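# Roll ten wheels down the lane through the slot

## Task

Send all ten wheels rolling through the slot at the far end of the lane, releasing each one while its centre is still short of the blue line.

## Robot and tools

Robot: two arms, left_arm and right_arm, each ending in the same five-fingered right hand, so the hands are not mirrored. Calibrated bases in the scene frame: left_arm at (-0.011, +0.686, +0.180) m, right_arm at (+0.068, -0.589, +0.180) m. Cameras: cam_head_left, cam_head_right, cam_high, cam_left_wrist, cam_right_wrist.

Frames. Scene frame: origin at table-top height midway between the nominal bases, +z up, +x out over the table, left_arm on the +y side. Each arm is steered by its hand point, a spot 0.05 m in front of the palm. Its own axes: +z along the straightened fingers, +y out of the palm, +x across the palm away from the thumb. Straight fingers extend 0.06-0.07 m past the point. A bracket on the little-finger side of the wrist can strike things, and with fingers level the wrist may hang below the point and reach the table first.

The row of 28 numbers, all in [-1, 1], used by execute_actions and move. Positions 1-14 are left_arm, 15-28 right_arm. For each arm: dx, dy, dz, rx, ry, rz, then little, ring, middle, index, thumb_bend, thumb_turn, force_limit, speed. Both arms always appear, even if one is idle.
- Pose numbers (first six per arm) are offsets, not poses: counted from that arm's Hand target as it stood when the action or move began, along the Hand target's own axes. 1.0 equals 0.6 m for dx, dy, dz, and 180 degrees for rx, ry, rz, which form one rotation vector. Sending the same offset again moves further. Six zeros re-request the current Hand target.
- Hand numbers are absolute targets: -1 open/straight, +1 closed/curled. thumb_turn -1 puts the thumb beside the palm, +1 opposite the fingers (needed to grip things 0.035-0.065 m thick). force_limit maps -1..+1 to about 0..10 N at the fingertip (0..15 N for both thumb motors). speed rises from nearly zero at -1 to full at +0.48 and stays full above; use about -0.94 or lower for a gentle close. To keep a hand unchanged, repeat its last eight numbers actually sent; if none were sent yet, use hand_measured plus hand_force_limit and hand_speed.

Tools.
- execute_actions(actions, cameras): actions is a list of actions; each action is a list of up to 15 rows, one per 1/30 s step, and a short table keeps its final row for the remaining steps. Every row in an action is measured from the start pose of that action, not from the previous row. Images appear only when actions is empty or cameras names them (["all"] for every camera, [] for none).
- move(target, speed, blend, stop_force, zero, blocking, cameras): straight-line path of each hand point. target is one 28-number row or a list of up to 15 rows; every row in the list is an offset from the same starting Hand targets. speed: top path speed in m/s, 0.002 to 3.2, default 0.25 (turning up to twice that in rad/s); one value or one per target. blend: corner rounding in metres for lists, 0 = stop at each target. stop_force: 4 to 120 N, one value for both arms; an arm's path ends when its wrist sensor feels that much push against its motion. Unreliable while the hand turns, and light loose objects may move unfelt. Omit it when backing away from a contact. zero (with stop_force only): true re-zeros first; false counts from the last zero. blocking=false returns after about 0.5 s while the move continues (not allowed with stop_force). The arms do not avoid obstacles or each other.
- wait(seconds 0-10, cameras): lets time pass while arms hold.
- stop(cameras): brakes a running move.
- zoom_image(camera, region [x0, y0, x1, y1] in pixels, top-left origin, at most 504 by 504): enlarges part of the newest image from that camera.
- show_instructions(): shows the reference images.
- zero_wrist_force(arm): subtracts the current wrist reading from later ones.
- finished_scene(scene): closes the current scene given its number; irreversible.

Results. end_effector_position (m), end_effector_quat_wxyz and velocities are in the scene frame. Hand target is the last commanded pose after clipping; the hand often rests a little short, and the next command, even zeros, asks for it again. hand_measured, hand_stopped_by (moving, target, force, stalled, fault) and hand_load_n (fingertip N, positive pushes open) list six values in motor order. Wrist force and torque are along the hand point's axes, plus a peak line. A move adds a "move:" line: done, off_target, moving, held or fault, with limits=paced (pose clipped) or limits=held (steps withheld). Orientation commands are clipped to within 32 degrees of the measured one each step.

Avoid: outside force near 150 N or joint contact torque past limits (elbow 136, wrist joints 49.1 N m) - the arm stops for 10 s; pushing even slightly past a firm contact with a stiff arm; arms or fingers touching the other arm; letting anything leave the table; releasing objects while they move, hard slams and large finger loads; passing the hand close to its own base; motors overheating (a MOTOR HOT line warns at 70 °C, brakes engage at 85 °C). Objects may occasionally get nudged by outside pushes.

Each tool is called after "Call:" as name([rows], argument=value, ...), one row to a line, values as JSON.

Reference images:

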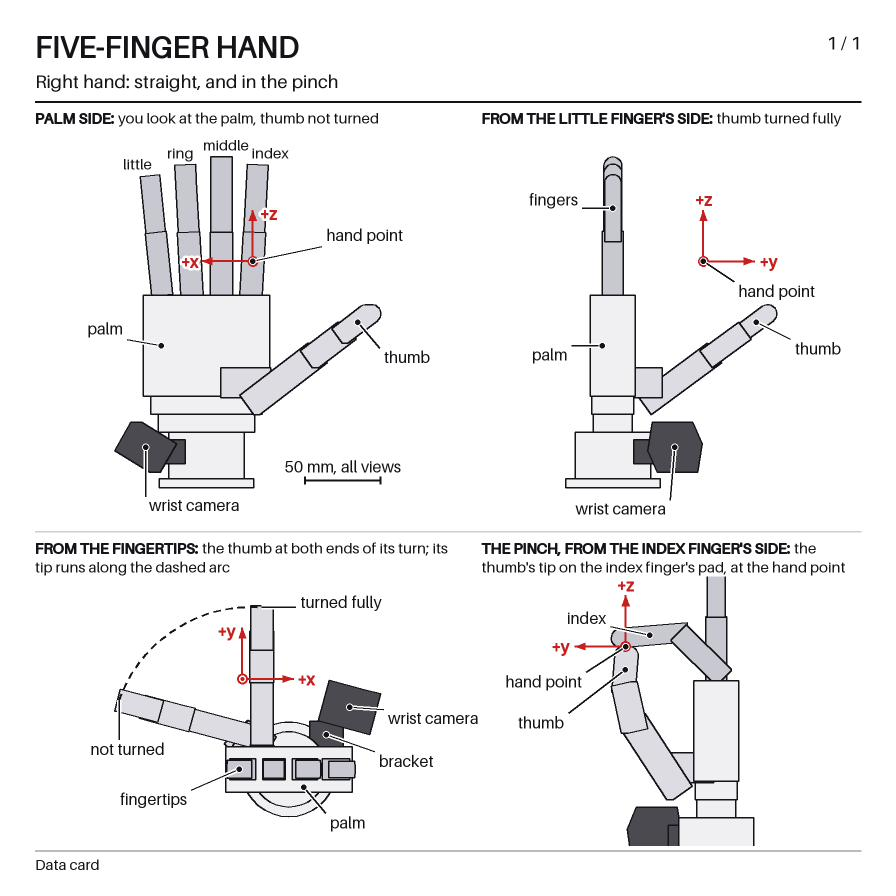

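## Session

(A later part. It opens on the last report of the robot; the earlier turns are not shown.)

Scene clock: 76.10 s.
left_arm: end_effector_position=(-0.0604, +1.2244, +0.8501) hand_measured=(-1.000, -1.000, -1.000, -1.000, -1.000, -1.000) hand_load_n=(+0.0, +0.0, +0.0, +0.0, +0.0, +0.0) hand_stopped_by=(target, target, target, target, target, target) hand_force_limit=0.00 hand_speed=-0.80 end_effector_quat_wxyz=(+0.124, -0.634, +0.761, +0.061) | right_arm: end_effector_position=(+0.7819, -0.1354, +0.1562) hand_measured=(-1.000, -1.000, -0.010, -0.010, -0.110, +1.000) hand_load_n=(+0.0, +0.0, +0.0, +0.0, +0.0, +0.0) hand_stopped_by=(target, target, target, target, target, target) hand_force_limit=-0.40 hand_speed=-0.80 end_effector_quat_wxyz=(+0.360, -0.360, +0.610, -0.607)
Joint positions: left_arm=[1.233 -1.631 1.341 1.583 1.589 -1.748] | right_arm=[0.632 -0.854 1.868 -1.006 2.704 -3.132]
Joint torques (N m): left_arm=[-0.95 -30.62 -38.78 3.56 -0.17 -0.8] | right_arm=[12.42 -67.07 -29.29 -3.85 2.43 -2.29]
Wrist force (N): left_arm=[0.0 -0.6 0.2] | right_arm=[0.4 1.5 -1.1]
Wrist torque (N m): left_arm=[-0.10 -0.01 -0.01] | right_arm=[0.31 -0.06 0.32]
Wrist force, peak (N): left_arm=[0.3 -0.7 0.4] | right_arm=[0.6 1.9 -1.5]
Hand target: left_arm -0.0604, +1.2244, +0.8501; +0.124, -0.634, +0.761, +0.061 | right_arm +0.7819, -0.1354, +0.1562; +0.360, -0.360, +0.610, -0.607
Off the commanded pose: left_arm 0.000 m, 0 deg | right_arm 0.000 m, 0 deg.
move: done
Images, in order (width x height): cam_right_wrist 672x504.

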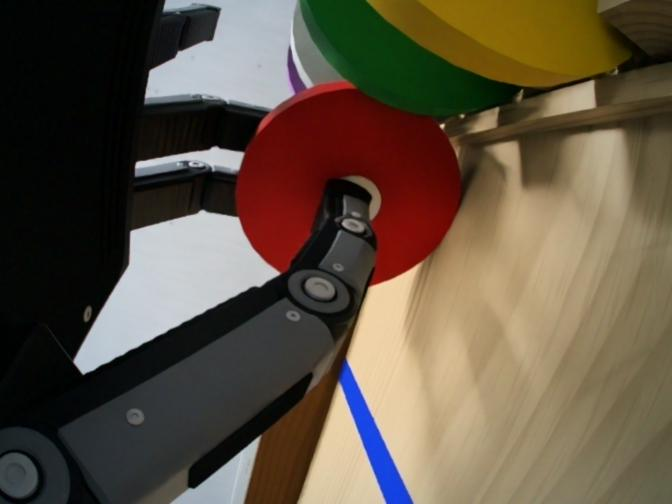

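Call:
move(target=[0,0,0,0,0,0,-1,-1,-1,-1,-1,-1,0,-0.8,0,0,0,0,0,0,-1,-1,0.35,0.35,0.3,1,-0.4,-0.93], cameras=["cam_right_wrist"])

Scene clock: 77.03 s.
left_arm: end_effector_position=(-0.0604, +1.2244, +0.8501) hand_measured=(-1.000, -1.000, -1.000, -1.000, -1.000, -1.000) hand_load_n=(+0.0, +0.0, +0.0, +0.0, +0.0, +0.5) hand_stopped_by=(target, target, target, target, target, target) hand_force_limit=0.00 hand_speed=-0.80 end_effector_quat_wxyz=(+0.124, -0.634, +0.761, +0.061) | right_arm: end_effector_position=(+0.7819, -0.1354, +0.1562) hand_measured=(-1.000, -1.000, +0.054, +0.074, -0.072, +1.000) hand_load_n=(+0.0, +0.0, +4.5, +4.0, +5.0, -2.0) hand_stopped_by=(target, target, force, force, force, target) hand_force_limit=-0.40 hand_speed=-0.93 end_effector_quat_wxyz=(+0.360, -0.360, +0.610, -0.607)
Joint positions: left_arm=[1.233 -1.631 1.341 1.583 1.589 -1.748] | right_arm=[0.632 -0.854 1.868 -1.006 2.704 -3.132]
Joint torques (N m): left_arm=[-1.6 -30.35 -38.63 3.22 -0.41 -0.8] | right_arm=[12.44 -70.64 -29.41 -3.13 2.9 -2.85]
Wrist force (N): left_arm=[0.0 -0.5 0.1] | right_arm=[0.3 0.8 -1.3]
Wrist torque (N m): left_arm=[-0.08 0.00 -0.01] | right_arm=[0.36 -0.07 0.33]
Wrist force, peak (N): left_arm=[0.4 -0.6 0.7] | right_arm=[0.4 2.0 -1.3]
Hand target: left_arm -0.0604, +1.2244, +0.8501; +0.124, -0.634, +0.761, +0.061 | right_arm +0.7819, -0.1354, +0.1562; +0.360, -0.360, +0.610, -0.607
Off the commanded pose: left_arm 0.000 m, 0 deg | right_arm 0.000 m, 0 deg.
move: done
Images, in order (width x height): cam_right_wrist 672x504.

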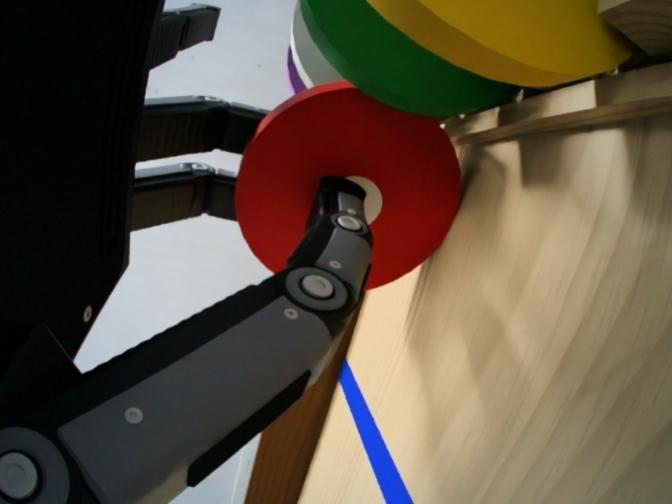

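Call:
move([
  [0,0,0,0,0,0,-1,-1,-1,-1,-1,-1,0,-0.8,0,-0.09,0,0,0,0,-1,-1,0.35,0.35,0.3,1,-0.4,-0.93],
  [0,0,0,0,0,0,-1,-1,-1,-1,-1,-1,0,-0.8,0.0017,-0.09,-0.1537,0,-0.126,0,-1,-1,0.35,0.35,0.3,1,-0.4,-0.93],
], speed=[0.15,0.3], blend=[0.01,0], cameras=["cam_right_wrist"])

Call:
move([
  [0,0,0,0,0,0,-1,-1,-1,-1,-1,-1,0,-0.8,0,0.078,0,0,0,0,-1,-1,0.35,0.35,0.3,1,-0.4,-0.93],
  [0,0,0,0,0,0,-1,-1,-1,-1,-1,-1,0,-0.8,0,0.097,0,0,0,0,-1,-1,0.35,0.35,0.3,1,-0.4,-0.93],
], speed=[0.1,0.012], stop_force=4, cameras=["cam_right_wrist"])

Scene clock: 79.37 s.
left_arm: end_effector_position=(-0.0604, +1.2244, +0.8501) hand_measured=(-1.000, -1.000, -1.000, -1.000, -1.000, -1.000) hand_load_n=(+0.0, +0.0, +0.0, +0.0, +0.0, +0.0) hand_stopped_by=(target, target, target, target, target, target) hand_force_limit=0.00 hand_speed=-0.80 end_effector_quat_wxyz=(+0.124, -0.634, +0.761, +0.061) | right_arm: end_effector_position=(+0.7007, -0.0920, +0.2105) hand_measured=(-1.000, -1.000, +0.054, +0.074, -0.072, +1.000) hand_load_n=(+0.0, +0.0, +4.5, +4.0, +5.5, -2.0) hand_stopped_by=(target, target, force, force, force, target) hand_force_limit=-0.40 hand_speed=-0.93 end_effector_quat_wxyz=(+0.473, -0.473, +0.527, -0.525)
Joint positions: left_arm=[1.233 -1.631 1.341 1.583 1.589 -1.748] | right_arm=[0.65 -1.041 2.099 -1.055 2.327 -3.136]
Joint torques (N m): left_arm=[-2.01 -30.03 -39.35 3.68 -0.44 -0.31] | right_arm=[-8.02 -78.47 -17.11 -3.92 -2.77 -2.81]
Wrist force (N): left_arm=[-0.2 -0.7 0.2] | right_arm=[0.2 2.0 -1.2]
Wrist torque (N m): left_arm=[-0.12 0.02 -0.03] | right_arm=[0.35 -0.02 0.40]
Wrist force, peak (N): left_arm=[0.2 -1.1 0.2] | right_arm=[0.3 3.1 -1.3]
Hand target: left_arm -0.0604, +1.2244, +0.8501; +0.124, -0.634, +0.761, +0.061 | right_arm +0.7007, -0.0920, +0.2105; +0.473, -0.473, +0.527, -0.525
Off the commanded pose: left_arm 0.000 m, 0 deg | right_arm 0.000 m, 0 deg.
move: done
Images, in order (width x height): cam_right_wrist 672x504.

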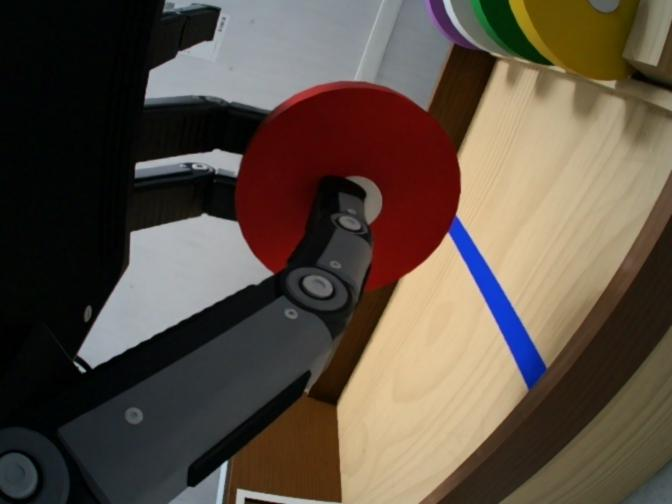

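Scene clock: 81.60 s.
left_arm: end_effector_position=(-0.0604, +1.2244, +0.8501) hand_measured=(-1.000, -1.000, -1.000, -1.000, -1.000, -1.000) hand_load_n=(+0.0, +0.0, +0.0, +0.0, +0.0, +0.0) hand_stopped_by=(target, target, target, target, target, target) hand_force_limit=0.00 hand_speed=-0.80 end_effector_quat_wxyz=(+0.124, -0.634, +0.761, +0.061) | right_arm: end_effector_position=(+0.7006, -0.0918, +0.1559) hand_measured=(-1.000, -1.000, +0.054, +0.074, -0.072, +1.000) hand_load_n=(+0.0, +0.0, +5.0, +4.5, +3.0, -1.5) hand_stopped_by=(target, target, force, force, force, target) hand_force_limit=-0.40 hand_speed=-0.93 end_effector_quat_wxyz=(+0.473, -0.473, +0.527, -0.525)
Joint positions: left_arm=[1.233 -1.631 1.341 1.583 1.589 -1.748] | right_arm=[0.65 -0.949 2.1 -1.147 2.327 -3.136]
Joint torques (N m): left_arm=[-0.76 -32 -38.39 3.63 -0.01 -0.4] | right_arm=[6.86 -81.02 -12.4 0.58 3 -2.68]
Wrist force (N): left_arm=[-0.1 -0.7 0.2] | right_arm=[0.3 2.1 -1.0]
Wrist torque (N m): left_arm=[-0.12 0.02 -0.03] | right_arm=[0.36 -0.04 0.40]
Wrist force, peak (N): left_arm=[0.4 -1.1 -0.4] | right_arm=[0.1 -5.5 -1.3]
Hand target: left_arm -0.0604, +1.2244, +0.8501; +0.124, -0.634, +0.761, +0.061 | right_arm +0.7006, -0.0918, +0.1559; +0.473, -0.473, +0.527, -0.525 (not the last commanded pose)
Off the commanded pose: left_arm 0.000 m, 0 deg | right_arm 0.004 m, 0 deg.
move: contact (right_arm); path passed 1 of 2 targets
Images, in order (width x height): cam_right_wrist 672x504.

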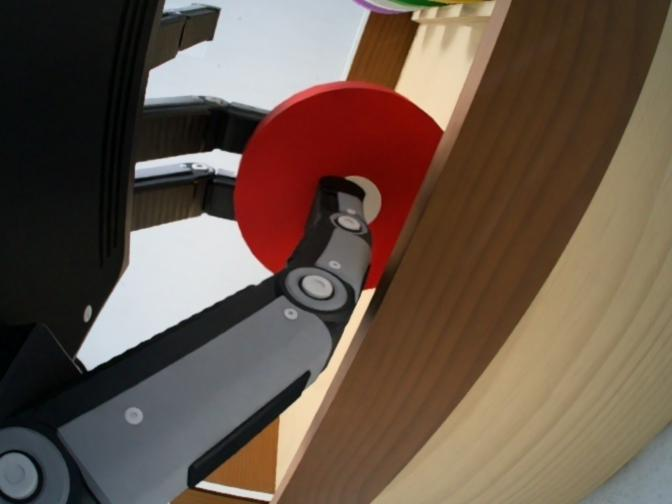

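Call:
move(target=[0,0,0,0,0,0,-1,-1,-1,-1,-1,-1,0,-0.8,0,0,0,0,0,0,-1,-1,-0.08,-0.08,-0.22,1,-0.4,-0.85])

Call:
move([
  [0,0,0,0,0,0,-1,-1,-1,-1,-1,-1,0,-0.8,0,-0.092,0,0,0,0,-1,-1,-0.08,-0.08,-0.22,1,-0.4,-0.85],
  [0,0,0,0,0,0,-1,-1,-1,-1,-1,-1,0,-0.8,0.106,-0.092,-0.026,0,-0.0128,0,-1,-1,-1,0,0.5,1,-0.4,0.48],
], speed=[0.35,0.35], cameras=["cam_right_wrist"])

Scene clock: 83.30 s.
left_arm: end_effector_position=(-0.0604, +1.2244, +0.8501) hand_measured=(-1.000, -1.000, -1.000, -1.000, -1.000, -1.000) hand_load_n=(+0.5, +0.0, +0.0, +0.0, +0.0, +0.0) hand_stopped_by=(target, target, target, target, target, target) hand_force_limit=0.00 hand_speed=-0.80 end_effector_quat_wxyz=(+0.124, -0.634, +0.761, +0.061) | right_arm: end_effector_position=(+0.7006, -0.0918, +0.1559) hand_measured=(-1.000, -1.000, -0.080, -0.080, -0.216, +1.000) hand_load_n=(+0.0, +0.0, +0.0, +0.0, -9.0, -1.0) hand_stopped_by=(target, target, target, target, target, target) hand_force_limit=-0.40 hand_speed=-0.85 end_effector_quat_wxyz=(+0.473, -0.473, +0.527, -0.525)
Joint positions: left_arm=[1.233 -1.631 1.341 1.583 1.589 -1.748] | right_arm=[0.65 -0.949 2.1 -1.147 2.327 -3.136]
Joint torques (N m): left_arm=[-2.46 -31.53 -39.23 4.09 -0.33 -0.51] | right_arm=[-0.06 -70.33 -12.64 0.09 1.23 -1.85]
Wrist force (N): left_arm=[0.2 -0.1 0.4] | right_arm=[0.1 -7.3 4.5]
Wrist torque (N m): left_arm=[-0.03 -0.03 0.01] | right_arm=[0.10 -0.13 0.27]
Wrist force, peak (N): left_arm=[0.0 -1.0 0.0] | right_arm=[0.1 -8.1 5.2]
Hand target: left_arm -0.0604, +1.2244, +0.8501; +0.124, -0.634, +0.761, +0.061 | right_arm +0.7006, -0.0918, +0.1559; +0.473, -0.473, +0.527, -0.525
Off the commanded pose: left_arm 0.000 m, 0 deg | right_arm 0.000 m, 0 deg.
move: done

Scene clock: 85.60 s.
left_arm: end_effector_position=(-0.0604, +1.2244, +0.8501) hand_measured=(-1.000, -1.000, -1.000, -1.000, -1.000, -1.000) hand_load_n=(+0.0, +0.0, +0.0, +0.0, +0.0, +0.0) hand_stopped_by=(target, target, target, target, target, target) hand_force_limit=0.00 hand_speed=-0.80 end_effector_quat_wxyz=(+0.124, -0.634, +0.761, +0.061) | right_arm: end_effector_position=(+0.6784, -0.1536, +0.2110) hand_measured=(-1.000, -1.000, -1.000, +0.000, +0.500, +1.000) hand_load_n=(+0.0, +0.0, +0.0, +0.0, +0.0, +0.0) hand_stopped_by=(target, target, target, target, target, target) hand_force_limit=-0.40 hand_speed=0.48 end_effector_quat_wxyz=(+0.483, -0.483, +0.518, -0.515)
Joint positions: left_arm=[1.233 -1.631 1.341 1.583 1.589 -1.748] | right_arm=[0.565 -1.109 2.241 -1.129 2.201 -3.137]
Joint torques (N m): left_arm=[-1.09 -30.97 -39.75 3.72 0.06 -0.57] | right_arm=[-8.65 -69.4 -13.55 -4.14 -3.43 -2.74]
Wrist force (N): left_arm=[-0.1 -0.3 0.0] | right_arm=[0.1 2.1 -1.0]
Wrist torque (N m): left_arm=[-0.06 0.02 -0.01] | right_arm=[0.40 -0.02 0.43]
Wrist force, peak (N): left_arm=[0.4 -1.0 -0.3] | right_arm=[-0.1 -7.3 4.7]
Hand target: left_arm -0.0604, +1.2244, +0.8501; +0.124, -0.634, +0.761, +0.061 | right_arm +0.6784, -0.1536, +0.2109; +0.483, -0.483, +0.518, -0.515
Off the commanded pose: left_arm 0.000 m, 0 deg | right_arm 0.000 m, 0 deg.
move: done
Images, in order (width x height): cam_right_wrist 672x504.

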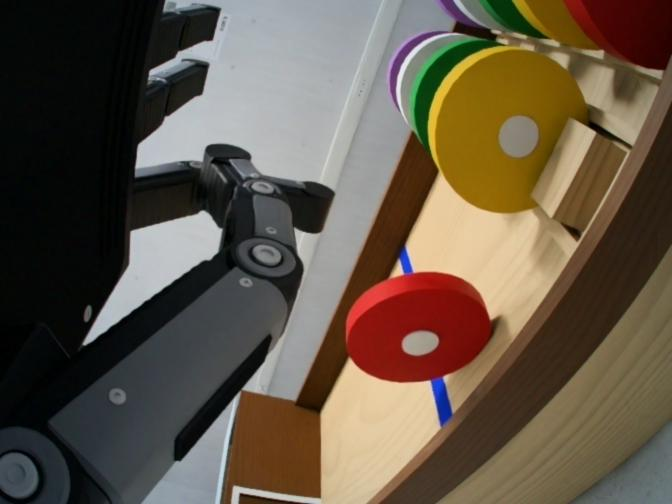

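Call:
move(target=[0,0,0,0,0,0,-1,-1,-1,-1,-1,-1,0,-0.8,-0.095,0,0.027,0,0.018,0,-1,-1,-0.08,-0.08,-0.17,1,-0.4,0.4], speed=0.25, cameras=["cam_right_wrist"])

Scene clock: 87.87 s.
left_arm: end_effector_position=(-0.0604, +1.2244, +0.8501) hand_measured=(-1.000, -1.000, -1.000, -1.000, -1.000, -1.000) hand_load_n=(+0.0, +0.0, +0.0, +0.0, +0.0, +0.0) hand_stopped_by=(target, target, target, target, target, target) hand_force_limit=0.00 hand_speed=-0.80 end_effector_quat_wxyz=(+0.124, -0.634, +0.761, +0.061) | right_arm: end_effector_position=(+0.6983, -0.0979, +0.2111) hand_measured=(-1.000, -1.000, -0.080, -0.080, -0.170, +1.000) hand_load_n=(+0.0, +0.0, +0.0, +0.0, +0.0, +0.0) hand_stopped_by=(target, target, target, target, target, target) hand_force_limit=-0.40 hand_speed=0.40 end_effector_quat_wxyz=(+0.468, -0.468, +0.531, -0.528)
Joint positions: left_arm=[1.233 -1.631 1.341 1.583 1.589 -1.748] | right_arm=[0.65 -1.044 2.105 -1.056 2.343 -3.136]
Joint torques (N m): left_arm=[0.01 -29.76 -39.21 3.64 -0.28 -0.7] | right_arm=[8.99 -52.56 -29.39 0.88 3.65 1.82]
Wrist force (N): left_arm=[0.3 -0.6 0.3] | right_arm=[0.3 1.9 -1.1]
Wrist torque (N m): left_arm=[-0.11 -0.05 0.01] | right_arm=[0.37 -0.03 0.11]
Wrist force, peak (N): left_arm=[0.3 -0.9 0.5] | right_arm=[1.5 2.2 -1.3]
Hand target: left_arm -0.0604, +1.2244, +0.8501; +0.124, -0.634, +0.761, +0.061 | right_arm +0.6984, -0.0978, +0.2111; +0.468, -0.468, +0.531, -0.528
Off the commanded pose: left_arm 0.000 m, 0 deg | right_arm 0.000 m, 0 deg.
move: done
Images, in order (width x height): cam_right_wrist 672x504.

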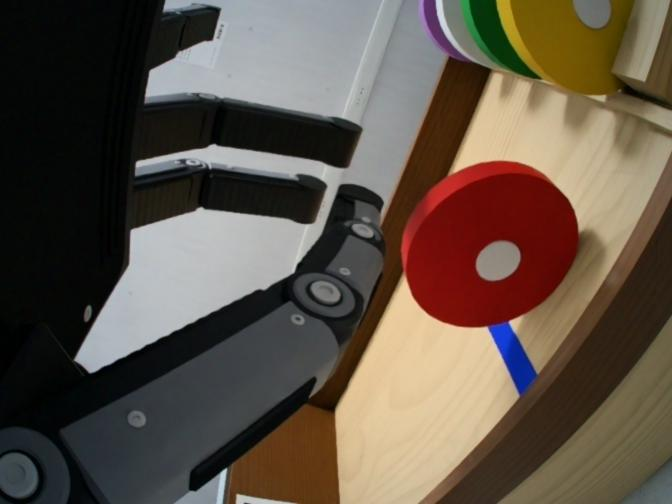

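Call:
move([
  [0,0,0,0,0,0,-1,-1,-1,-1,-1,-1,0,-0.8,0.001,0.04,0.0023,0,0.0105,0,-1,-1,-0.08,-0.08,-0.15,1,-0.4,0.3],
  [0,0,0,0,0,0,-1,-1,-1,-1,-1,-1,0,-0.8,0.001,0.091,0.0023,0,0.0105,0,-1,-1,-0.08,-0.08,-0.15,1,-0.4,0.3],
], speed=[0.12,0.03], stop_force=5, cameras=["cam_right_wrist"])

Call:
move(target=[0,0,0,0,0,0,-1,-1,-1,-1,-1,-1,0,-0.8,0,0,0,0,0,0,-1,-1,-0.01,-0.01,-0.11,1,-0.4,-0.8])

Call:
move(target=[0,0,0,0,0,0,-1,-1,-1,-1,-1,-1,0,-0.8,0,0,0,0,0,0,-1,-1,0.35,0.35,0.3,1,-0.4,-0.93], cameras=["cam_right_wrist"])

Scene clock: 91.10 s.
left_arm: end_effector_position=(-0.0604, +1.2244, +0.8501) hand_measured=(-1.000, -1.000, -1.000, -1.000, -1.000, -1.000) hand_load_n=(+0.0, +0.0, +0.0, +0.0, -0.5, +0.0) hand_stopped_by=(target, target, target, target, target, target) hand_force_limit=0.00 hand_speed=-0.80 end_effector_quat_wxyz=(+0.124, -0.634, +0.761, +0.061) | right_arm: end_effector_position=(+0.6995, -0.0984, +0.1565) hand_measured=(-1.000, -1.000, -0.080, -0.080, -0.150, +1.000) hand_load_n=(+0.0, +0.0, +0.0, +0.0, +0.0, +0.0) hand_stopped_by=(target, target, target, target, target, target) hand_force_limit=-0.40 hand_speed=0.30 end_effector_quat_wxyz=(+0.460, -0.460, +0.539, -0.536)
Joint positions: left_arm=[1.233 -1.631 1.341 1.583 1.589 -1.748] | right_arm=[0.66 -0.946 2.09 -1.14 2.386 -3.136]
Joint torques (N m): left_arm=[-0.35 -30.66 -39.03 3.63 0.1 -0.54] | right_arm=[12.5 -55.63 -25.08 -4.01 3.75 -2.98]
Wrist force (N): left_arm=[0.0 -0.3 -0.1] | right_arm=[0.5 1.9 -0.7]
Wrist torque (N m): left_arm=[-0.04 0.00 0.00] | right_arm=[0.35 -0.08 0.16]
Wrist force, peak (N): left_arm=[0.0 -1.2 0.4] | right_arm=[0.2 2.7 -0.9]
Hand target: left_arm -0.0604, +1.2244, +0.8501; +0.124, -0.634, +0.761, +0.061 | right_arm +0.6995, -0.0984, +0.1565; +0.460, -0.460, +0.539, -0.536
Off the commanded pose: left_arm 0.000 m, 0 deg | right_arm 0.000 m, 0 deg.
move: done
Images, in order (width x height): cam_right_wrist 672x504.

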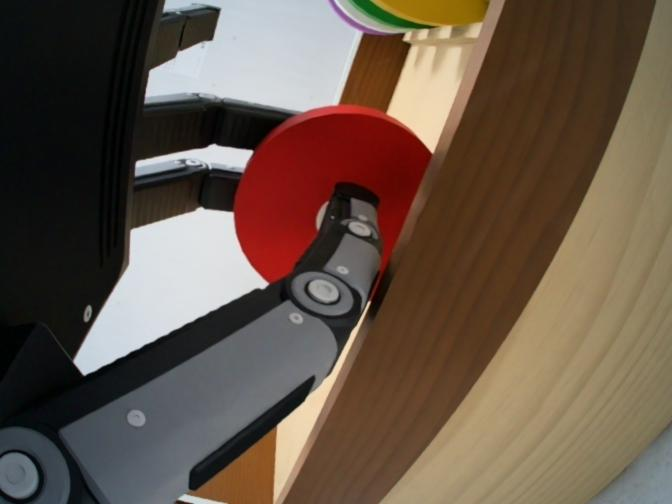

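Scene clock: 91.60 s.
left_arm: end_effector_position=(-0.0604, +1.2244, +0.8501) hand_measured=(-1.000, -1.000, -1.000, -1.000, -1.000, -1.000) hand_load_n=(+0.0, +0.0, +0.0, +0.0, +0.0, +0.0) hand_stopped_by=(target, target, target, target, target, target) hand_force_limit=0.00 hand_speed=-0.80 end_effector_quat_wxyz=(+0.124, -0.634, +0.761, +0.061) | right_arm: end_effector_position=(+0.6995, -0.0984, +0.1565) hand_measured=(-1.000, -1.000, -0.010, -0.010, -0.110, +1.000) hand_load_n=(+0.0, +0.0, +0.0, +0.0, +0.0, +0.0) hand_stopped_by=(target, target, target, target, target, target) hand_force_limit=-0.40 hand_speed=-0.80 end_effector_quat_wxyz=(+0.460, -0.460, +0.539, -0.536)
Joint positions: left_arm=[1.233 -1.631 1.341 1.583 1.589 -1.748] | right_arm=[0.66 -0.946 2.09 -1.14 2.386 -3.136]
Joint torques (N m): left_arm=[-1.62 -32.44 -39.22 3.73 -0.26 -0.78] | right_arm=[12.28 -58.56 -25.57 -4.15 3.61 -2.6]
Wrist force (N): left_arm=[0.1 -0.4 0.3] | right_arm=[0.5 2.0 -1.0]
Wrist torque (N m): left_arm=[-0.08 -0.02 0.00] | right_arm=[0.38 -0.07 0.18]
Wrist force, peak (N): left_arm=[0.3 -0.7 0.3] | right_arm=[0.3 2.4 -1.1]
Hand target: left_arm -0.0604, +1.2244, +0.8501; +0.124, -0.634, +0.761, +0.061 | right_arm +0.6995, -0.0984, +0.1565; +0.460, -0.460, +0.539, -0.536
Off the commanded pose: left_arm 0.000 m, 0 deg | right_arm 0.000 m, 0 deg.
move: done

Scene clock: 92.30 s.
left_arm: end_effector_position=(-0.0604, +1.2244, +0.8501) hand_measured=(-1.000, -1.000, -1.000, -1.000, -1.000, -1.000) hand_load_n=(+0.0, +0.0, +0.0, +0.0, +0.0, +0.0) hand_stopped_by=(target, target, target, target, target, target) hand_force_limit=0.00 hand_speed=-0.80 end_effector_quat_wxyz=(+0.124, -0.634, +0.761, +0.061) | right_arm: end_effector_position=(+0.6995, -0.0984, +0.1565) hand_measured=(-1.000, -1.000, +0.074, +0.060, -0.070, +1.000) hand_load_n=(+0.0, +0.0, +6.0, +4.5, +5.0, +1.5) hand_stopped_by=(target, target, force, force, force, target) hand_force_limit=-0.40 hand_speed=-0.93 end_effector_quat_wxyz=(+0.460, -0.460, +0.539, -0.536)
Joint positions: left_arm=[1.233 -1.631 1.341 1.583 1.589 -1.748] | right_arm=[0.66 -0.946 2.09 -1.14 2.386 -3.136]
Joint torques (N m): left_arm=[-0.84 -30.7 -39 3.51 -0.59 -0.67] | right_arm=[12.2 -58.09 -25.56 -3.94 3.24 -2.26]
Wrist force (N): left_arm=[0.0 -0.3 0.2] | right_arm=[0.4 1.7 -0.9]
Wrist torque (N m): left_arm=[-0.05 -0.01 0.00] | right_arm=[0.38 -0.06 0.18]
Wrist force, peak (N): left_arm=[0.3 -0.8 0.2] | right_arm=[0.7 2.3 -0.9]
Hand target: left_arm -0.0604, +1.2244, +0.8501; +0.124, -0.634, +0.761, +0.061 | right_arm +0.6995, -0.0984, +0.1565; +0.460, -0.460, +0.539, -0.536
Off the commanded pose: left_arm 0.000 m, 0 deg | right_arm 0.000 m, 0 deg.
move: done
Images, in order (width x height): cam_right_wrist 672x504.

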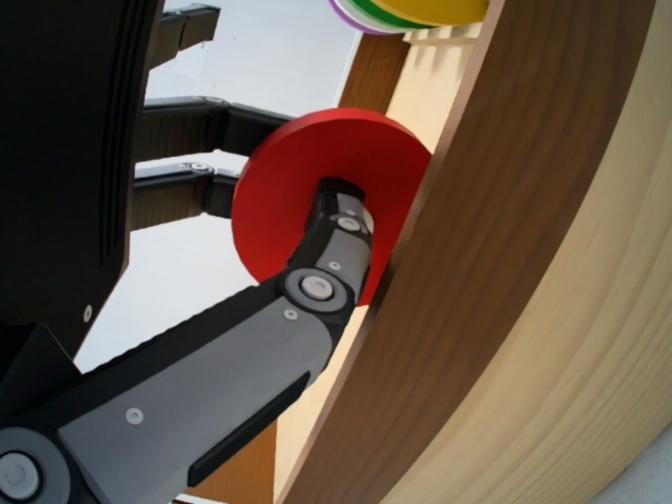

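Call:
move([
  [0,0,0,0,0,0,-1,-1,-1,-1,-1,-1,0,-0.8,0,-0.012,0,0,0,0,-1,-1,0.35,0.35,0.3,1,-0.4,-0.93],
  [0,0,0,0,0,0,-1,-1,-1,-1,-1,-1,0,-0.8,0,-0.012,0.0018,0,-0.035,0,-1,-1,0.35,0.35,0.3,1,-0.4,-0.93],
], speed=[0.05,0.2])

Call:
move(target=[0,0,0,0,0,0,-1,-1,-1,-1,-1,-1,0,-0.8,0,0.022,0,0,0,0,-1,-1,0.35,0.35,0.3,1,-0.4,-0.93], speed=0.012, stop_force=4)

Call:
move(target=[0,0,0,0,0,0,-1,-1,-1,-1,-1,-1,0,-0.8,0,0,0,0,0,0,-1,-1,-0.08,-0.08,-0.17,1,-0.4,-0.85])

Call:
move([
  [0,0,0,0,0,0,-1,-1,-1,-1,-1,-1,0,-0.8,0,-0.092,0,0,0,0,-1,-1,-0.08,-0.08,-0.17,1,-0.4,-0.85],
  [0,0,0,0,0,0,-1,-1,-1,-1,-1,-1,0,-0.8,0.092,-0.092,-0.03,0,0,0,-1,-1,-1,0,0.5,1,-0.4,0.48],
], speed=[0.35,0.35], cameras=["cam_right_wrist"])

Scene clock: 95.50 s.
left_arm: end_effector_position=(-0.0604, +1.2244, +0.8501) hand_measured=(-1.000, -1.000, -1.000, -1.000, -1.000, -1.000) hand_load_n=(+0.0, +0.0, +0.0, +0.0, +0.0, +0.0) hand_stopped_by=(target, target, target, target, target, target) hand_force_limit=0.00 hand_speed=-0.80 end_effector_quat_wxyz=(+0.124, -0.634, +0.761, +0.061) | right_arm: end_effector_position=(+0.7006, -0.0986, +0.1637) hand_measured=(-1.000, -1.000, +0.074, +0.060, -0.070, +1.000) hand_load_n=(+0.0, +0.0, +6.0, +4.5, +5.0, +1.0) hand_stopped_by=(target, target, force, force, force, target) hand_force_limit=-0.40 hand_speed=-0.93 end_effector_quat_wxyz=(+0.488, -0.488, +0.513, -0.510)
Joint positions: left_arm=[1.233 -1.631 1.341 1.583 1.589 -1.748] | right_arm=[0.618 -0.977 2.137 -1.157 2.234 -3.137]
Joint torques (N m): left_arm=[-1.28 -31.5 -39.6 3.79 -0.37 -0.52] | right_arm=[-4.89 -78.99 -13.18 -4.54 -3.12 -2.53]
Wrist force (N): left_arm=[0.3 0.0 0.4] | right_arm=[0.6 2.1 -1.0]
Wrist torque (N m): left_arm=[-0.03 -0.05 0.03] | right_arm=[0.34 -0.08 0.43]
Wrist force, peak (N): left_arm=[0.2 -0.7 0.9] | right_arm=[0.4 2.7 -1.0]
Hand target: left_arm -0.0604, +1.2244, +0.8501; +0.124, -0.634, +0.761, +0.061 | right_arm +0.7006, -0.0986, +0.1637; +0.488, -0.488, +0.513, -0.510
Off the commanded pose: left_arm 0.000 m, 0 deg | right_arm 0.000 m, 0 deg.
move: done

Scene clock: 97.20 s.
left_arm: end_effector_position=(-0.0604, +1.2244, +0.8501) hand_measured=(-1.000, -1.000, -1.000, -1.000, -1.000, -1.000) hand_load_n=(+0.0, +0.0, +0.0, +0.0, -0.5, +0.0) hand_stopped_by=(target, target, target, target, target, target) hand_force_limit=0.00 hand_speed=-0.80 end_effector_quat_wxyz=(+0.124, -0.634, +0.761, +0.061) | right_arm: end_effector_position=(+0.7006, -0.0986, +0.1564) hand_measured=(-1.000, -1.000, +0.074, +0.060, -0.070, +1.000) hand_load_n=(+0.0, +0.0, +6.0, +5.0, +3.5, +1.0) hand_stopped_by=(target, target, force, force, force, target) hand_force_limit=-0.40 hand_speed=-0.93 end_effector_quat_wxyz=(+0.488, -0.488, +0.513, -0.510)
Joint positions: left_arm=[1.233 -1.631 1.341 1.583 1.589 -1.748] | right_arm=[0.618 -0.964 2.136 -1.169 2.234 -3.137]
Joint torques (N m): left_arm=[-1.52 -32.35 -39.72 3.67 -0.27 -0.85] | right_arm=[1.98 -77.9 -12.02 0.04 -2.02 -1.51]
Wrist force (N): left_arm=[0.1 0.0 0.2] | right_arm=[0.5 2.2 -0.9]
Wrist torque (N m): left_arm=[-0.02 -0.02 0.02] | right_arm=[0.36 -0.08 0.43]
Wrist force, peak (N): left_arm=[0.4 -0.7 0.7] | right_arm=[1.2 -5.6 -1.8]
Hand target: left_arm -0.0604, +1.2244, +0.8501; +0.124, -0.634, +0.761, +0.061 | right_arm +0.7006, -0.0986, +0.1564; +0.488, -0.488, +0.513, -0.510 (not the last commanded pose)
Off the commanded pose: left_arm 0.000 m, 0 deg | right_arm 0.006 m, 0 deg.
move: contact (right_arm)

Scene clock: 97.93 s.
left_arm: end_effector_position=(-0.0604, +1.2244, +0.8501) hand_measured=(-1.000, -1.000, -1.000, -1.000, -1.000, -1.000) hand_load_n=(+0.5, +0.0, +0.0, +0.0, -0.5, +0.0) hand_stopped_by=(target, target, target, target, target, target) hand_force_limit=0.00 hand_speed=-0.80 end_effector_quat_wxyz=(+0.124, -0.634, +0.761, +0.061) | right_arm: end_effector_position=(+0.7006, -0.0986, +0.1564) hand_measured=(-1.000, -1.000, -0.080, -0.080, -0.170, +1.000) hand_load_n=(+0.0, +0.0, +0.0, +0.0, +0.0, +0.0) hand_stopped_by=(target, target, target, target, target, target) hand_force_limit=-0.40 hand_speed=-0.85 end_effector_quat_wxyz=(+0.488, -0.488, +0.513, -0.510)
Joint positions: left_arm=[1.233 -1.631 1.341 1.583 1.589 -1.748] | right_arm=[0.618 -0.964 2.136 -1.169 2.234 -3.137]
Joint torques (N m): left_arm=[-0.82 -31.63 -38.77 3.71 -0.08 -0.57] | right_arm=[-1.76 -80.93 -11.29 -0.1 -1.7 -1.87]
Wrist force (N): left_arm=[0.0 -0.6 0.0] | right_arm=[0.6 2.1 -0.9]
Wrist torque (N m): left_arm=[-0.08 0.00 -0.01] | right_arm=[0.37 -0.09 0.44]
Wrist force, peak (N): left_arm=[0.5 -0.9 0.1] | right_arm=[0.3 2.4 -0.8]
Hand target: left_arm -0.0604, +1.2244, +0.8501; +0.124, -0.634, +0.761, +0.061 | right_arm +0.7006, -0.0986, +0.1564; +0.488, -0.488, +0.513, -0.510
Off the commanded pose: left_arm 0.000 m, 0 deg | right_arm 0.000 m, 0 deg.
move: done

Scene clock: 100.17 s.
left_arm: end_effector_position=(-0.0604, +1.2244, +0.8501) hand_measured=(-1.000, -1.000, -1.000, -1.000, -1.000, -1.000) hand_load_n=(+0.0, +0.0, +0.0, +0.0, +0.0, +0.0) hand_stopped_by=(target, target, target, target, target, target) hand_force_limit=0.00 hand_speed=-0.80 end_effector_quat_wxyz=(+0.124, -0.634, +0.761, +0.061) | right_arm: end_effector_position=(+0.6802, -0.1531, +0.2115) hand_measured=(-1.000, -1.000, -1.000, +0.000, +0.500, +1.000) hand_load_n=(+0.0, +0.0, +0.0, +0.0, +0.0, +0.0) hand_stopped_by=(target, target, target, target, target, target) hand_force_limit=-0.40 hand_speed=0.48 end_effector_quat_wxyz=(+0.488, -0.488, +0.513, -0.510)
Joint positions: left_arm=[1.233 -1.631 1.341 1.583 1.589 -1.748] | right_arm=[0.555 -1.112 2.246 -1.131 2.171 -3.137]
Joint torques (N m): left_arm=[-2.96 -30.44 -39.09 3.61 -0.14 -0.62] | right_arm=[-6.42 -68.38 -13.48 -4.04 -3.33 -2.51]
Wrist force (N): left_arm=[0.0 -0.1 0.6] | right_arm=[0.2 2.1 -1.0]
Wrist torque (N m): left_arm=[-0.05 -0.01 0.01] | right_arm=[0.40 -0.04 0.29]
Wrist force, peak (N): left_arm=[-0.4 -0.6 0.9] | right_arm=[1.5 2.1 -1.8]
Hand target: left_arm -0.0604, +1.2244, +0.8501; +0.124, -0.634, +0.761, +0.061 | right_arm +0.6802, -0.1531, +0.2115; +0.488, -0.488, +0.513, -0.510
Off the commanded pose: left_arm 0.000 m, 0 deg | right_arm 0.000 m, 0 deg.
move: done
Images, in order (width x height): cam_right_wrist 672x504.

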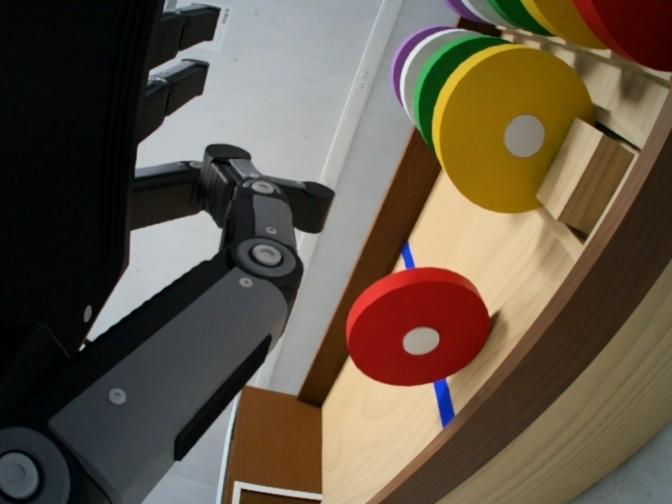

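Call:
move(target=[0,0,0,0,0,0,-1,-1,-1,-1,-1,-1,0,-0.8,0,0.098,0.001,0,0,0,-1,-1,-1,0,0.5,1,-0.4,0.48], speed=0.25, cameras=["cam_right_wrist"])

Call:
execute_actions([
  [[0,0,0,0,0,0,-1,-1,-1,-1,-1,-1,0,-0.8,-0.00047,0,0,0,0,0,-1,-1,-1,0,0.5,1,-0.4,0.48],[0,0,0,0,0,0,-1,-1,-1,-1,-1,-1,0,-0.8,-0.00187,0,0,0,0,0,-1,-1,-1,0,0.5,1,-0.4,0.48],[0,0,0,0,0,0,-1,-1,-1,-1,-1,-1,0,-0.8,-0.00425,0,0,0,0,0,-1,-1,-1,0,0.5,1,-0.4,0.48],[0,0,0,0,0,0,-1,-1,-1,-1,-1,-1,0,-0.8,-0.00757,0,0,0,0,0,-1,-1,-1,0,0.5,1,-0.4,0.48],[0,0,0,0,0,0,-1,-1,-1,-1,-1,-1,0,-0.8,-0.01258,0,0,0,0,0,-1,-1,-1,0,0.5,1,-0.4,0.48],[0,0,0,0,0,0,-1,-1,-1,-1,-1,-1,0,-0.8,-0.02104,0,0,0,0,0,-1,-1,-1,0,0.5,1,-0.4,0.48],[0,0,0,0,0,0,-1,-1,-1,-1,-1,-1,0,-0.8,-0.0329,0,0,0,0,0,-1,-1,-1,0,0.5,1,-0.4,0.48],[0,0,0,0,0,0,-1,-1,-1,-1,-1,-1,0,-0.8,-0.0482,0,0,0,0,0,-1,-1,-1,0,0.5,1,-0.4,0.48],[0,0,0,0,0,0,-1,-1,-1,-1,-1,-1,0,-0.8,-0.0635,0,0,0,0,0,-1,-1,-1,0,0.5,1,-0.4,0.48],[0,0,0,0,0,0,-1,-1,-1,-1,-1,-1,0,-0.8,-0.07535,0,0,0,0,0,-1,-1,-1,0,0.5,1,-0.4,0.48],[0,0,0,0,0,0,-1,-1,-1,-1,-1,-1,0,-0.8,-0.08373,0,0,0,0,0,-1,-1,-1,0,0.5,1,-0.4,0.48],[0,0,0,0,0,0,-1,-1,-1,-1,-1,-1,0,-0.8,-0.08866,0,0,0,0,0,-1,-1,-1,0,0.5,1,-0.4,0.48],[0,0,0,0,0,0,-1,-1,-1,-1,-1,-1,0,-0.8,-0.0901,0,0,0,0,0,-1,-1,-1,0,0.5,1,-0.4,0.48],[0,0,0,0,0,0,-1,-1,-1,-1,-1,-1,0,-0.8,-0.0901,0,0,0,0,0,-1,-1,-1,0,0.5,1,-0.4,0.48],[0,0,0,0,0,0,-1,-1,-1,-1,-1,-1,0,-0.8,-0.0901,0,0,0,0,0,-1,-1,-1,0,0.5,1,-0.4,0.48]],
])

Call:
wait(seconds=0.4, cameras=["cam_head_left", "cam_high"])

Scene clock: 102.70 s.
left_arm: end_effector_position=(-0.0604, +1.2244, +0.8501) hand_measured=(-1.000, -1.000, -1.000, -1.000, -1.000, -1.000) hand_load_n=(+0.0, +0.0, +0.0, +0.0, +0.0, +0.0) hand_stopped_by=(target, target, target, target, target, target) hand_force_limit=0.00 hand_speed=-0.80 end_effector_quat_wxyz=(+0.124, -0.634, +0.761, +0.061) | right_arm: end_effector_position=(+0.6807, -0.1529, +0.1528) hand_measured=(-1.000, -1.000, -1.000, +0.000, +0.500, +1.000) hand_load_n=(-0.5, +0.0, +0.0, +0.0, +0.5, +0.0) hand_stopped_by=(target, target, target, target, target, target) hand_force_limit=-0.40 hand_speed=0.48 end_effector_quat_wxyz=(+0.488, -0.488, +0.513, -0.510)
Joint positions: left_arm=[1.233 -1.631 1.341 1.583 1.589 -1.748] | right_arm=[0.554 -0.998 2.246 -1.245 2.17 -3.137]
Joint torques (N m): left_arm=[-1.27 -29.78 -40 3.83 -0.45 -0.97] | right_arm=[-0.46 -53.01 -21.33 -4.24 -2.64 -2.61]
Wrist force (N): left_arm=[-0.1 -0.4 0.1] | right_arm=[0.4 2.1 -1.1]
Wrist torque (N m): left_arm=[-0.06 0.02 0.00] | right_arm=[0.40 -0.06 0.34]
Wrist force, peak (N): left_arm=[0.8 -0.7 0.3] | right_arm=[0.1 3.4 -1.0]
Hand target: left_arm -0.0604, +1.2244, +0.8501; +0.124, -0.634, +0.761, +0.061 | right_arm +0.6807, -0.1529, +0.1527; +0.488, -0.488, +0.513, -0.510
Off the commanded pose: left_arm 0.000 m, 0 deg | right_arm 0.000 m, 0 deg.
move: done
Images, in order (width x height): cam_right_wrist 672x504.

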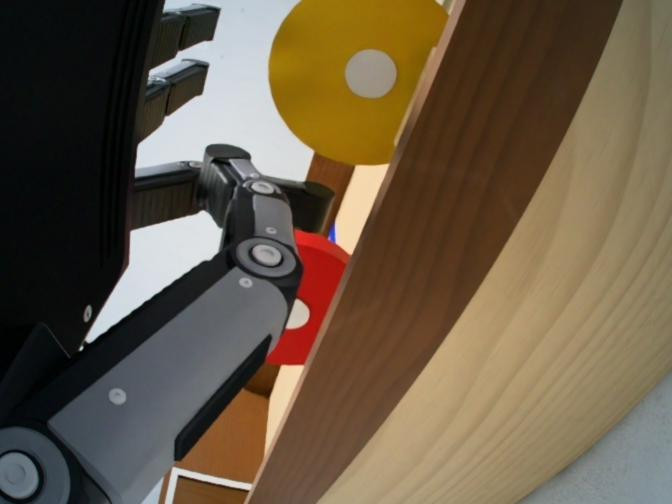

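Scene clock: 103.60 s.
left_arm: end_effector_position=(-0.0604, +1.2244, +0.8501) hand_measured=(-1.000, -1.000, -1.000, -1.000, -1.000, -1.000) hand_load_n=(+0.0, +0.0, +0.0, +0.0, +0.0, +0.0) hand_stopped_by=(target, target, target, target, target, target) hand_force_limit=0.00 hand_speed=-0.80 end_effector_quat_wxyz=(+0.124, -0.634, +0.761, +0.061) | right_arm: end_effector_position=(+0.6829, -0.0991, +0.1529) hand_measured=(-1.000, -1.000, -1.000, +0.000, +0.500, +1.000) hand_load_n=(+0.0, +0.0, +0.0, +0.0, +0.5, +0.0) hand_stopped_by=(target, target, target, target, target, target) hand_force_limit=-0.40 hand_speed=0.48 end_effector_quat_wxyz=(+0.489, -0.488, +0.513, -0.510)
Joint positions: left_arm=[1.233 -1.631 1.341 1.583 1.589 -1.748] | right_arm=[0.635 -0.966 2.159 -1.19 2.251 -3.137]
Joint torques (N m): left_arm=[-0.83 -29.68 -39.56 3.62 -0.2 -0.91] | right_arm=[13.59 -56.03 -24.49 0.41 4.26 1.53]
Wrist force (N): left_arm=[0.3 -0.4 0.0] | right_arm=[0.5 1.8 -0.8]
Wrist torque (N m): left_arm=[-0.06 -0.04 0.01] | right_arm=[0.33 -0.08 0.35]
Wrist force, peak (N): left_arm=[-0.3 -1.1 0.4] | right_arm=[2.2 1.9 -1.1]
Hand target: left_arm -0.0604, +1.2244, +0.8501; +0.124, -0.634, +0.761, +0.061 | right_arm +0.6832, -0.0989, +0.1528; +0.488, -0.488, +0.513, -0.510
Off the commanded pose: left_arm 0.000 m, 0 deg | right_arm 0.000 m, 0 deg.
Step readings (end_effector_position of left_arm | right_arm):
0: (-0.0604, +1.2244, +0.8501) | (+0.6807, -0.1529, +0.1528)
1: (-0.0604, +1.2244, +0.8501) | (+0.6807, -0.1529, +0.1528)
2: (-0.0604, +1.2244, +0.8501) | (+0.6807, -0.1529, +0.1527)
4: (-0.0604, +1.2244, +0.8501) | (+0.6808, -0.1522, +0.1528)
8: (-0.0604, +1.2244, +0.8501) | (+0.6810, -0.1451, +0.1527)
15: (-0.0604, +1.2244, +0.8501) | (+0.6820, -0.1073, +0.1531)

Scene clock: 104.00 s.
left_arm: end_effector_position=(-0.0604, +1.2244, +0.8501) hand_measured=(-1.000, -1.000, -1.000, -1.000, -1.000, -1.000) hand_load_n=(+0.0, +0.0, +0.0, +0.0, +0.0, +0.0) hand_stopped_by=(target, target, target, target, target, target) hand_force_limit=0.00 hand_speed=-0.80 end_effector_quat_wxyz=(+0.124, -0.634, +0.761, +0.061) | right_arm: end_effector_position=(+0.6830, -0.0990, +0.1529) hand_measured=(-1.000, -1.000, -1.000, +0.000, +0.500, +1.000) hand_load_n=(+0.0, +0.0, +0.0, +0.0, +0.5, +0.0) hand_stopped_by=(target, target, target, target, target, target) hand_force_limit=-0.40 hand_speed=0.48 end_effector_quat_wxyz=(+0.489, -0.488, +0.513, -0.510)
Joint positions: left_arm=[1.233 -1.631 1.341 1.583 1.589 -1.748] | right_arm=[0.635 -0.966 2.158 -1.189 2.251 -3.137]
Joint torques (N m): left_arm=[-1.84 -32.41 -39.07 3.5 -0.47 -0.61] | right_arm=[10.37 -57.47 -23.63 0.02 3.8 1.52]
Wrist force (N): left_arm=[0.0 -0.2 0.2] | right_arm=[0.7 2.0 -1.0]
Wrist torque (N m): left_arm=[-0.04 0.00 0.01] | right_arm=[0.37 -0.11 0.37]
Wrist force, peak (N): left_arm=[-0.5 -0.6 0.7] | right_arm=[0.5 2.2 -1.3]
Hand target: left_arm -0.0604, +1.2244, +0.8501; +0.124, -0.634, +0.761, +0.061 | right_arm +0.6832, -0.0989, +0.1528; +0.488, -0.488, +0.513, -0.510
Off the commanded pose: left_arm 0.000 m, 0 deg | right_arm 0.000 m, 0 deg.
wait: 0.40 s; at rest by 0.17 s
Images, in order (width x height): cam_head_left 896x504, cam_high 896x504.

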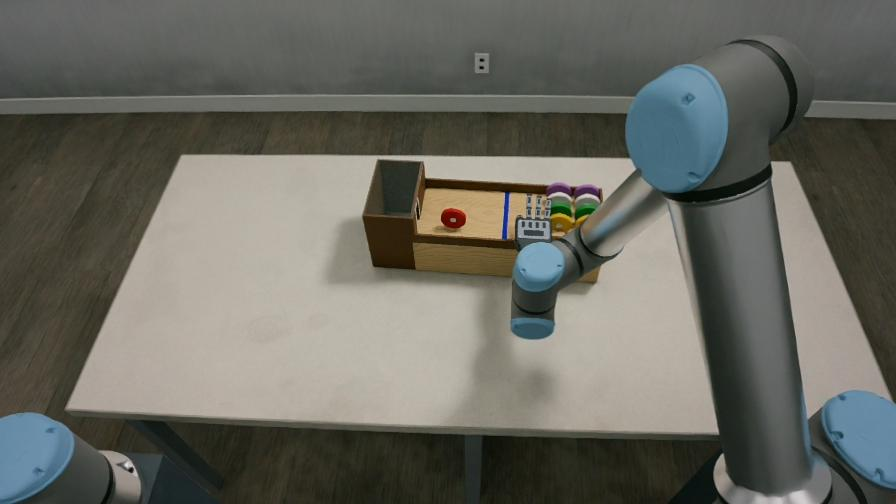

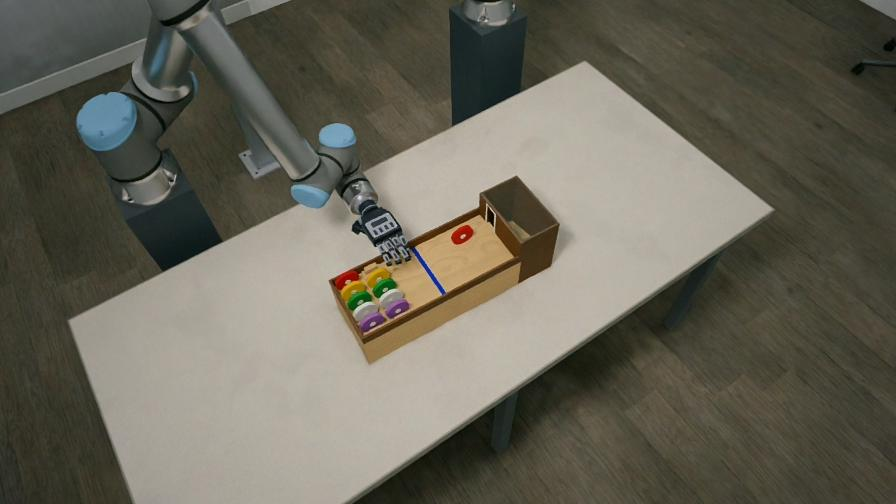

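Call:
wait(seconds=0.4, cameras=["cam_head_left", "cam_high", "cam_right_wrist"])

Scene clock: 104.77 s.
left_arm: end_effector_position=(-0.0604, +1.2244, +0.8501) hand_measured=(-1.000, -1.000, -1.000, -1.000, -1.000, -1.000) hand_load_n=(+0.0, +0.0, +0.0, +0.0, +0.0, +0.0) hand_stopped_by=(target, target, target, target, target, target) hand_force_limit=0.00 hand_speed=-0.80 end_effector_quat_wxyz=(+0.124, -0.634, +0.761, +0.061) | right_arm: end_effector_position=(+0.6830, -0.0990, +0.1529) hand_measured=(-1.000, -1.000, -1.000, +0.000, +0.500, +1.000) hand_load_n=(+0.0, +0.0, -0.5, +0.0, +0.5, +0.0) hand_stopped_by=(target, target, target, target, target, target) hand_force_limit=-0.40 hand_speed=0.48 end_effector_quat_wxyz=(+0.489, -0.488, +0.513, -0.510)
Joint positions: left_arm=[1.233 -1.631 1.341 1.583 1.589 -1.748] | right_arm=[0.635 -0.966 2.158 -1.189 2.251 -3.137]
Joint torques (N m): left_arm=[-0.92 -31.68 -39.59 3.44 -0.37 -0.75] | right_arm=[12.74 -57.06 -23.6 0.39 3.44 1.73]
Wrist force (N): left_arm=[0.3 -0.6 -0.1] | right_arm=[0.3 2.2 -0.7]
Wrist torque (N m): left_arm=[-0.09 -0.04 0.00] | right_arm=[0.38 -0.05 0.35]
Wrist force, peak (N): left_arm=[-0.2 -0.3 0.9] | right_arm=[0.8 2.3 -0.8]
Hand target: left_arm -0.0604, +1.2244, +0.8501; +0.124, -0.634, +0.761, +0.061 | right_arm +0.6832, -0.0989, +0.1528; +0.488, -0.488, +0.513, -0.510
Off the commanded pose: left_arm 0.000 m, 0 deg | right_arm 0.000 m, 0 deg.
wait: 0.40 s; at rest from the start
Images, in order (width x height): cam_head_left 896x504, cam_high 896x504, cam_right_wrist 672x504.

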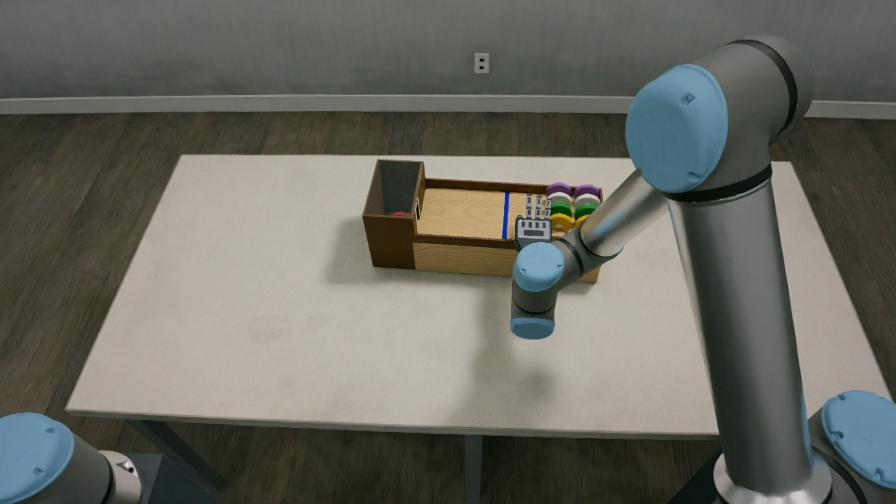

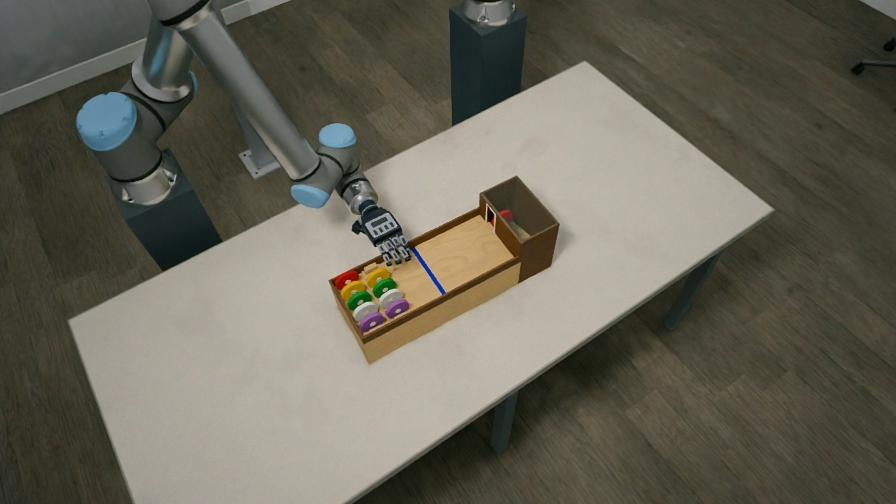

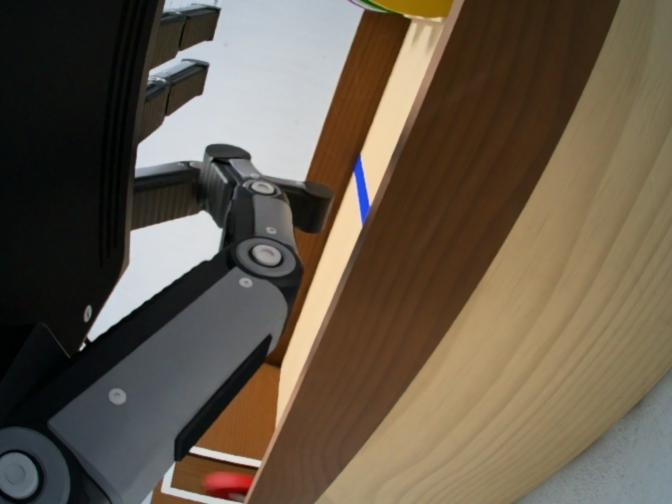

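Call:
move([
  [0,0,0,0,0,0,-1,-1,-1,-1,-1,-1,0,-0.8,0,-0.112,0,0,0,0,-1,-1,-1,0,0.5,1,-0.4,0.48],
  [0,0,0,0,0,0,-1,-1,-1,-1,-1,-1,0,-0.8,0.2754,-0.112,-0.0279,0,0.0067,0,-1,-1,-0.08,-0.08,-0.1,1,-0.4,0.3],
], speed=0.35, blend=[0.02,0], cameras=["cam_right_wrist"])

Scene clock: 107.87 s.
left_arm: end_effector_position=(-0.0604, +1.2244, +0.8501) hand_measured=(-1.000, -1.000, -1.000, -1.000, -1.000, -1.000) hand_load_n=(+0.0, +0.0, +0.0, +0.5, +0.0, -0.5) hand_stopped_by=(target, target, target, target, target, target) hand_force_limit=0.00 hand_speed=-0.80 end_effector_quat_wxyz=(+0.124, -0.634, +0.761, +0.061) | right_arm: end_effector_position=(+0.6590, -0.2634, +0.2196) hand_measured=(-1.000, -1.000, -0.080, -0.080, -0.100, +1.000) hand_load_n=(+0.0, +0.0, +0.0, +0.0, +0.0, +0.0) hand_stopped_by=(target, target, target, target, target, target) hand_force_limit=-0.40 hand_speed=0.30 end_effector_quat_wxyz=(+0.483, -0.483, +0.518, -0.515)
Joint positions: left_arm=[1.233 -1.631 1.341 1.583 1.589 -1.748] | right_arm=[0.373 -1.215 2.425 -1.207 2.01 -3.137]
Joint torques (N m): left_arm=[-0.19 -31.5 -39.56 3.74 0.04 -0.89] | right_arm=[-8.02 -54.98 -11.55 -3.51 -3.21 -2.41]
Wrist force (N): left_arm=[0.2 -0.3 0.1] | right_arm=[0.1 1.8 -1.0]
Wrist torque (N m): left_arm=[-0.05 -0.04 0.01] | right_arm=[0.37 -0.01 0.41]
Wrist force, peak (N): left_arm=[0.7 -1.1 0.3] | right_arm=[0.3 3.9 -0.5]
Hand target: left_arm -0.0604, +1.2244, +0.8501; +0.124, -0.634, +0.761, +0.061 | right_arm +0.6590, -0.2634, +0.2196; +0.483, -0.483, +0.518, -0.515
Off the commanded pose: left_arm 0.000 m, 0 deg | right_arm 0.000 m, 0 deg.
move: done
Images, in order (width x height): cam_right_wrist 672x504.

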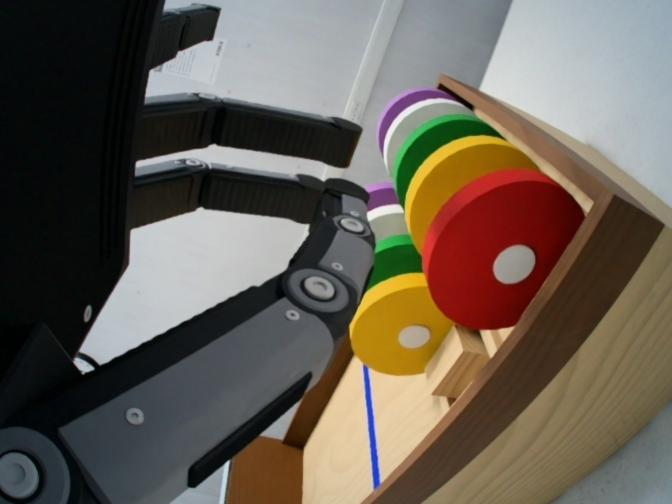

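Call:
move([
  [0,0,0,0,0,0,-1,-1,-1,-1,-1,-1,0,-0.8,0.001,0.05,0.0017,0,0,0,-1,-1,-0.08,-0.08,-0.1,1,-0.4,0.3],
  [0,0,0,0,0,0,-1,-1,-1,-1,-1,-1,0,-0.8,0.001,0.1055,0.0017,0,0,0,-1,-1,-0.08,-0.08,-0.1,1,-0.4,0.3],
], speed=[0.15,0.03], stop_force=5, cameras=["cam_right_wrist"])

Scene clock: 110.63 s.
left_arm: end_effector_position=(-0.0604, +1.2244, +0.8501) hand_measured=(-1.000, -1.000, -1.000, -1.000, -1.000, -1.000) hand_load_n=(+0.0, +0.0, +0.0, +0.0, -0.5, +0.0) hand_stopped_by=(target, target, target, target, target, target) hand_force_limit=0.00 hand_speed=-0.80 end_effector_quat_wxyz=(+0.124, -0.634, +0.761, +0.061) | right_arm: end_effector_position=(+0.6598, -0.2639, +0.1563) hand_measured=(-1.000, -1.000, -0.080, -0.080, -0.100, +1.000) hand_load_n=(+0.0, +0.0, +0.0, +0.0, +0.0, +0.0) hand_stopped_by=(target, target, target, target, target, target) hand_force_limit=-0.40 hand_speed=0.30 end_effector_quat_wxyz=(+0.483, -0.483, +0.518, -0.515)
Joint positions: left_arm=[1.233 -1.631 1.341 1.583 1.589 -1.748] | right_arm=[0.371 -1.064 2.427 -1.36 2.008 -3.137]
Joint torques (N m): left_arm=[-1.26 -31.33 -39.71 3.66 -0.4 -0.77] | right_arm=[14.03 -42.58 -16.21 -5.01 3.41 -2.17]
Wrist force (N): left_arm=[0.4 -0.4 0.5] | right_arm=[0.5 2.0 -0.6]
Wrist torque (N m): left_arm=[-0.09 -0.07 0.01] | right_arm=[0.36 -0.07 0.43]
Wrist force, peak (N): left_arm=[0.6 -0.6 0.4] | right_arm=[0.1 3.1 -1.1]
Hand target: left_arm -0.0604, +1.2244, +0.8501; +0.124, -0.634, +0.761, +0.061 | right_arm +0.6598, -0.2639, +0.1563; +0.483, -0.483, +0.518, -0.515
Off the commanded pose: left_arm 0.000 m, 0 deg | right_arm 0.000 m, 0 deg.
move: done
Images, in order (width x height): cam_right_wrist 672x504.

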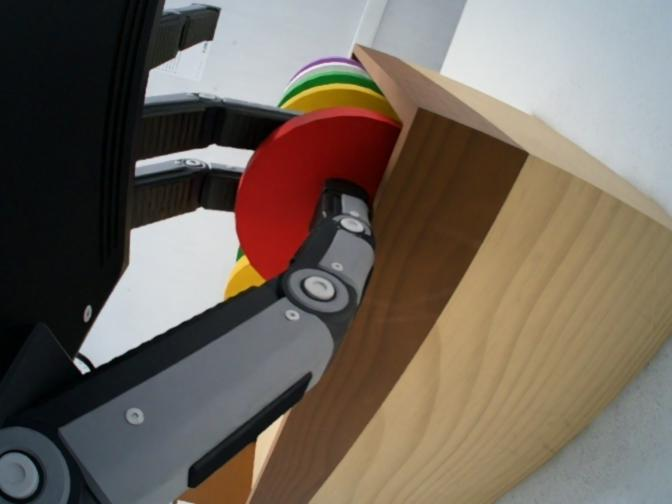

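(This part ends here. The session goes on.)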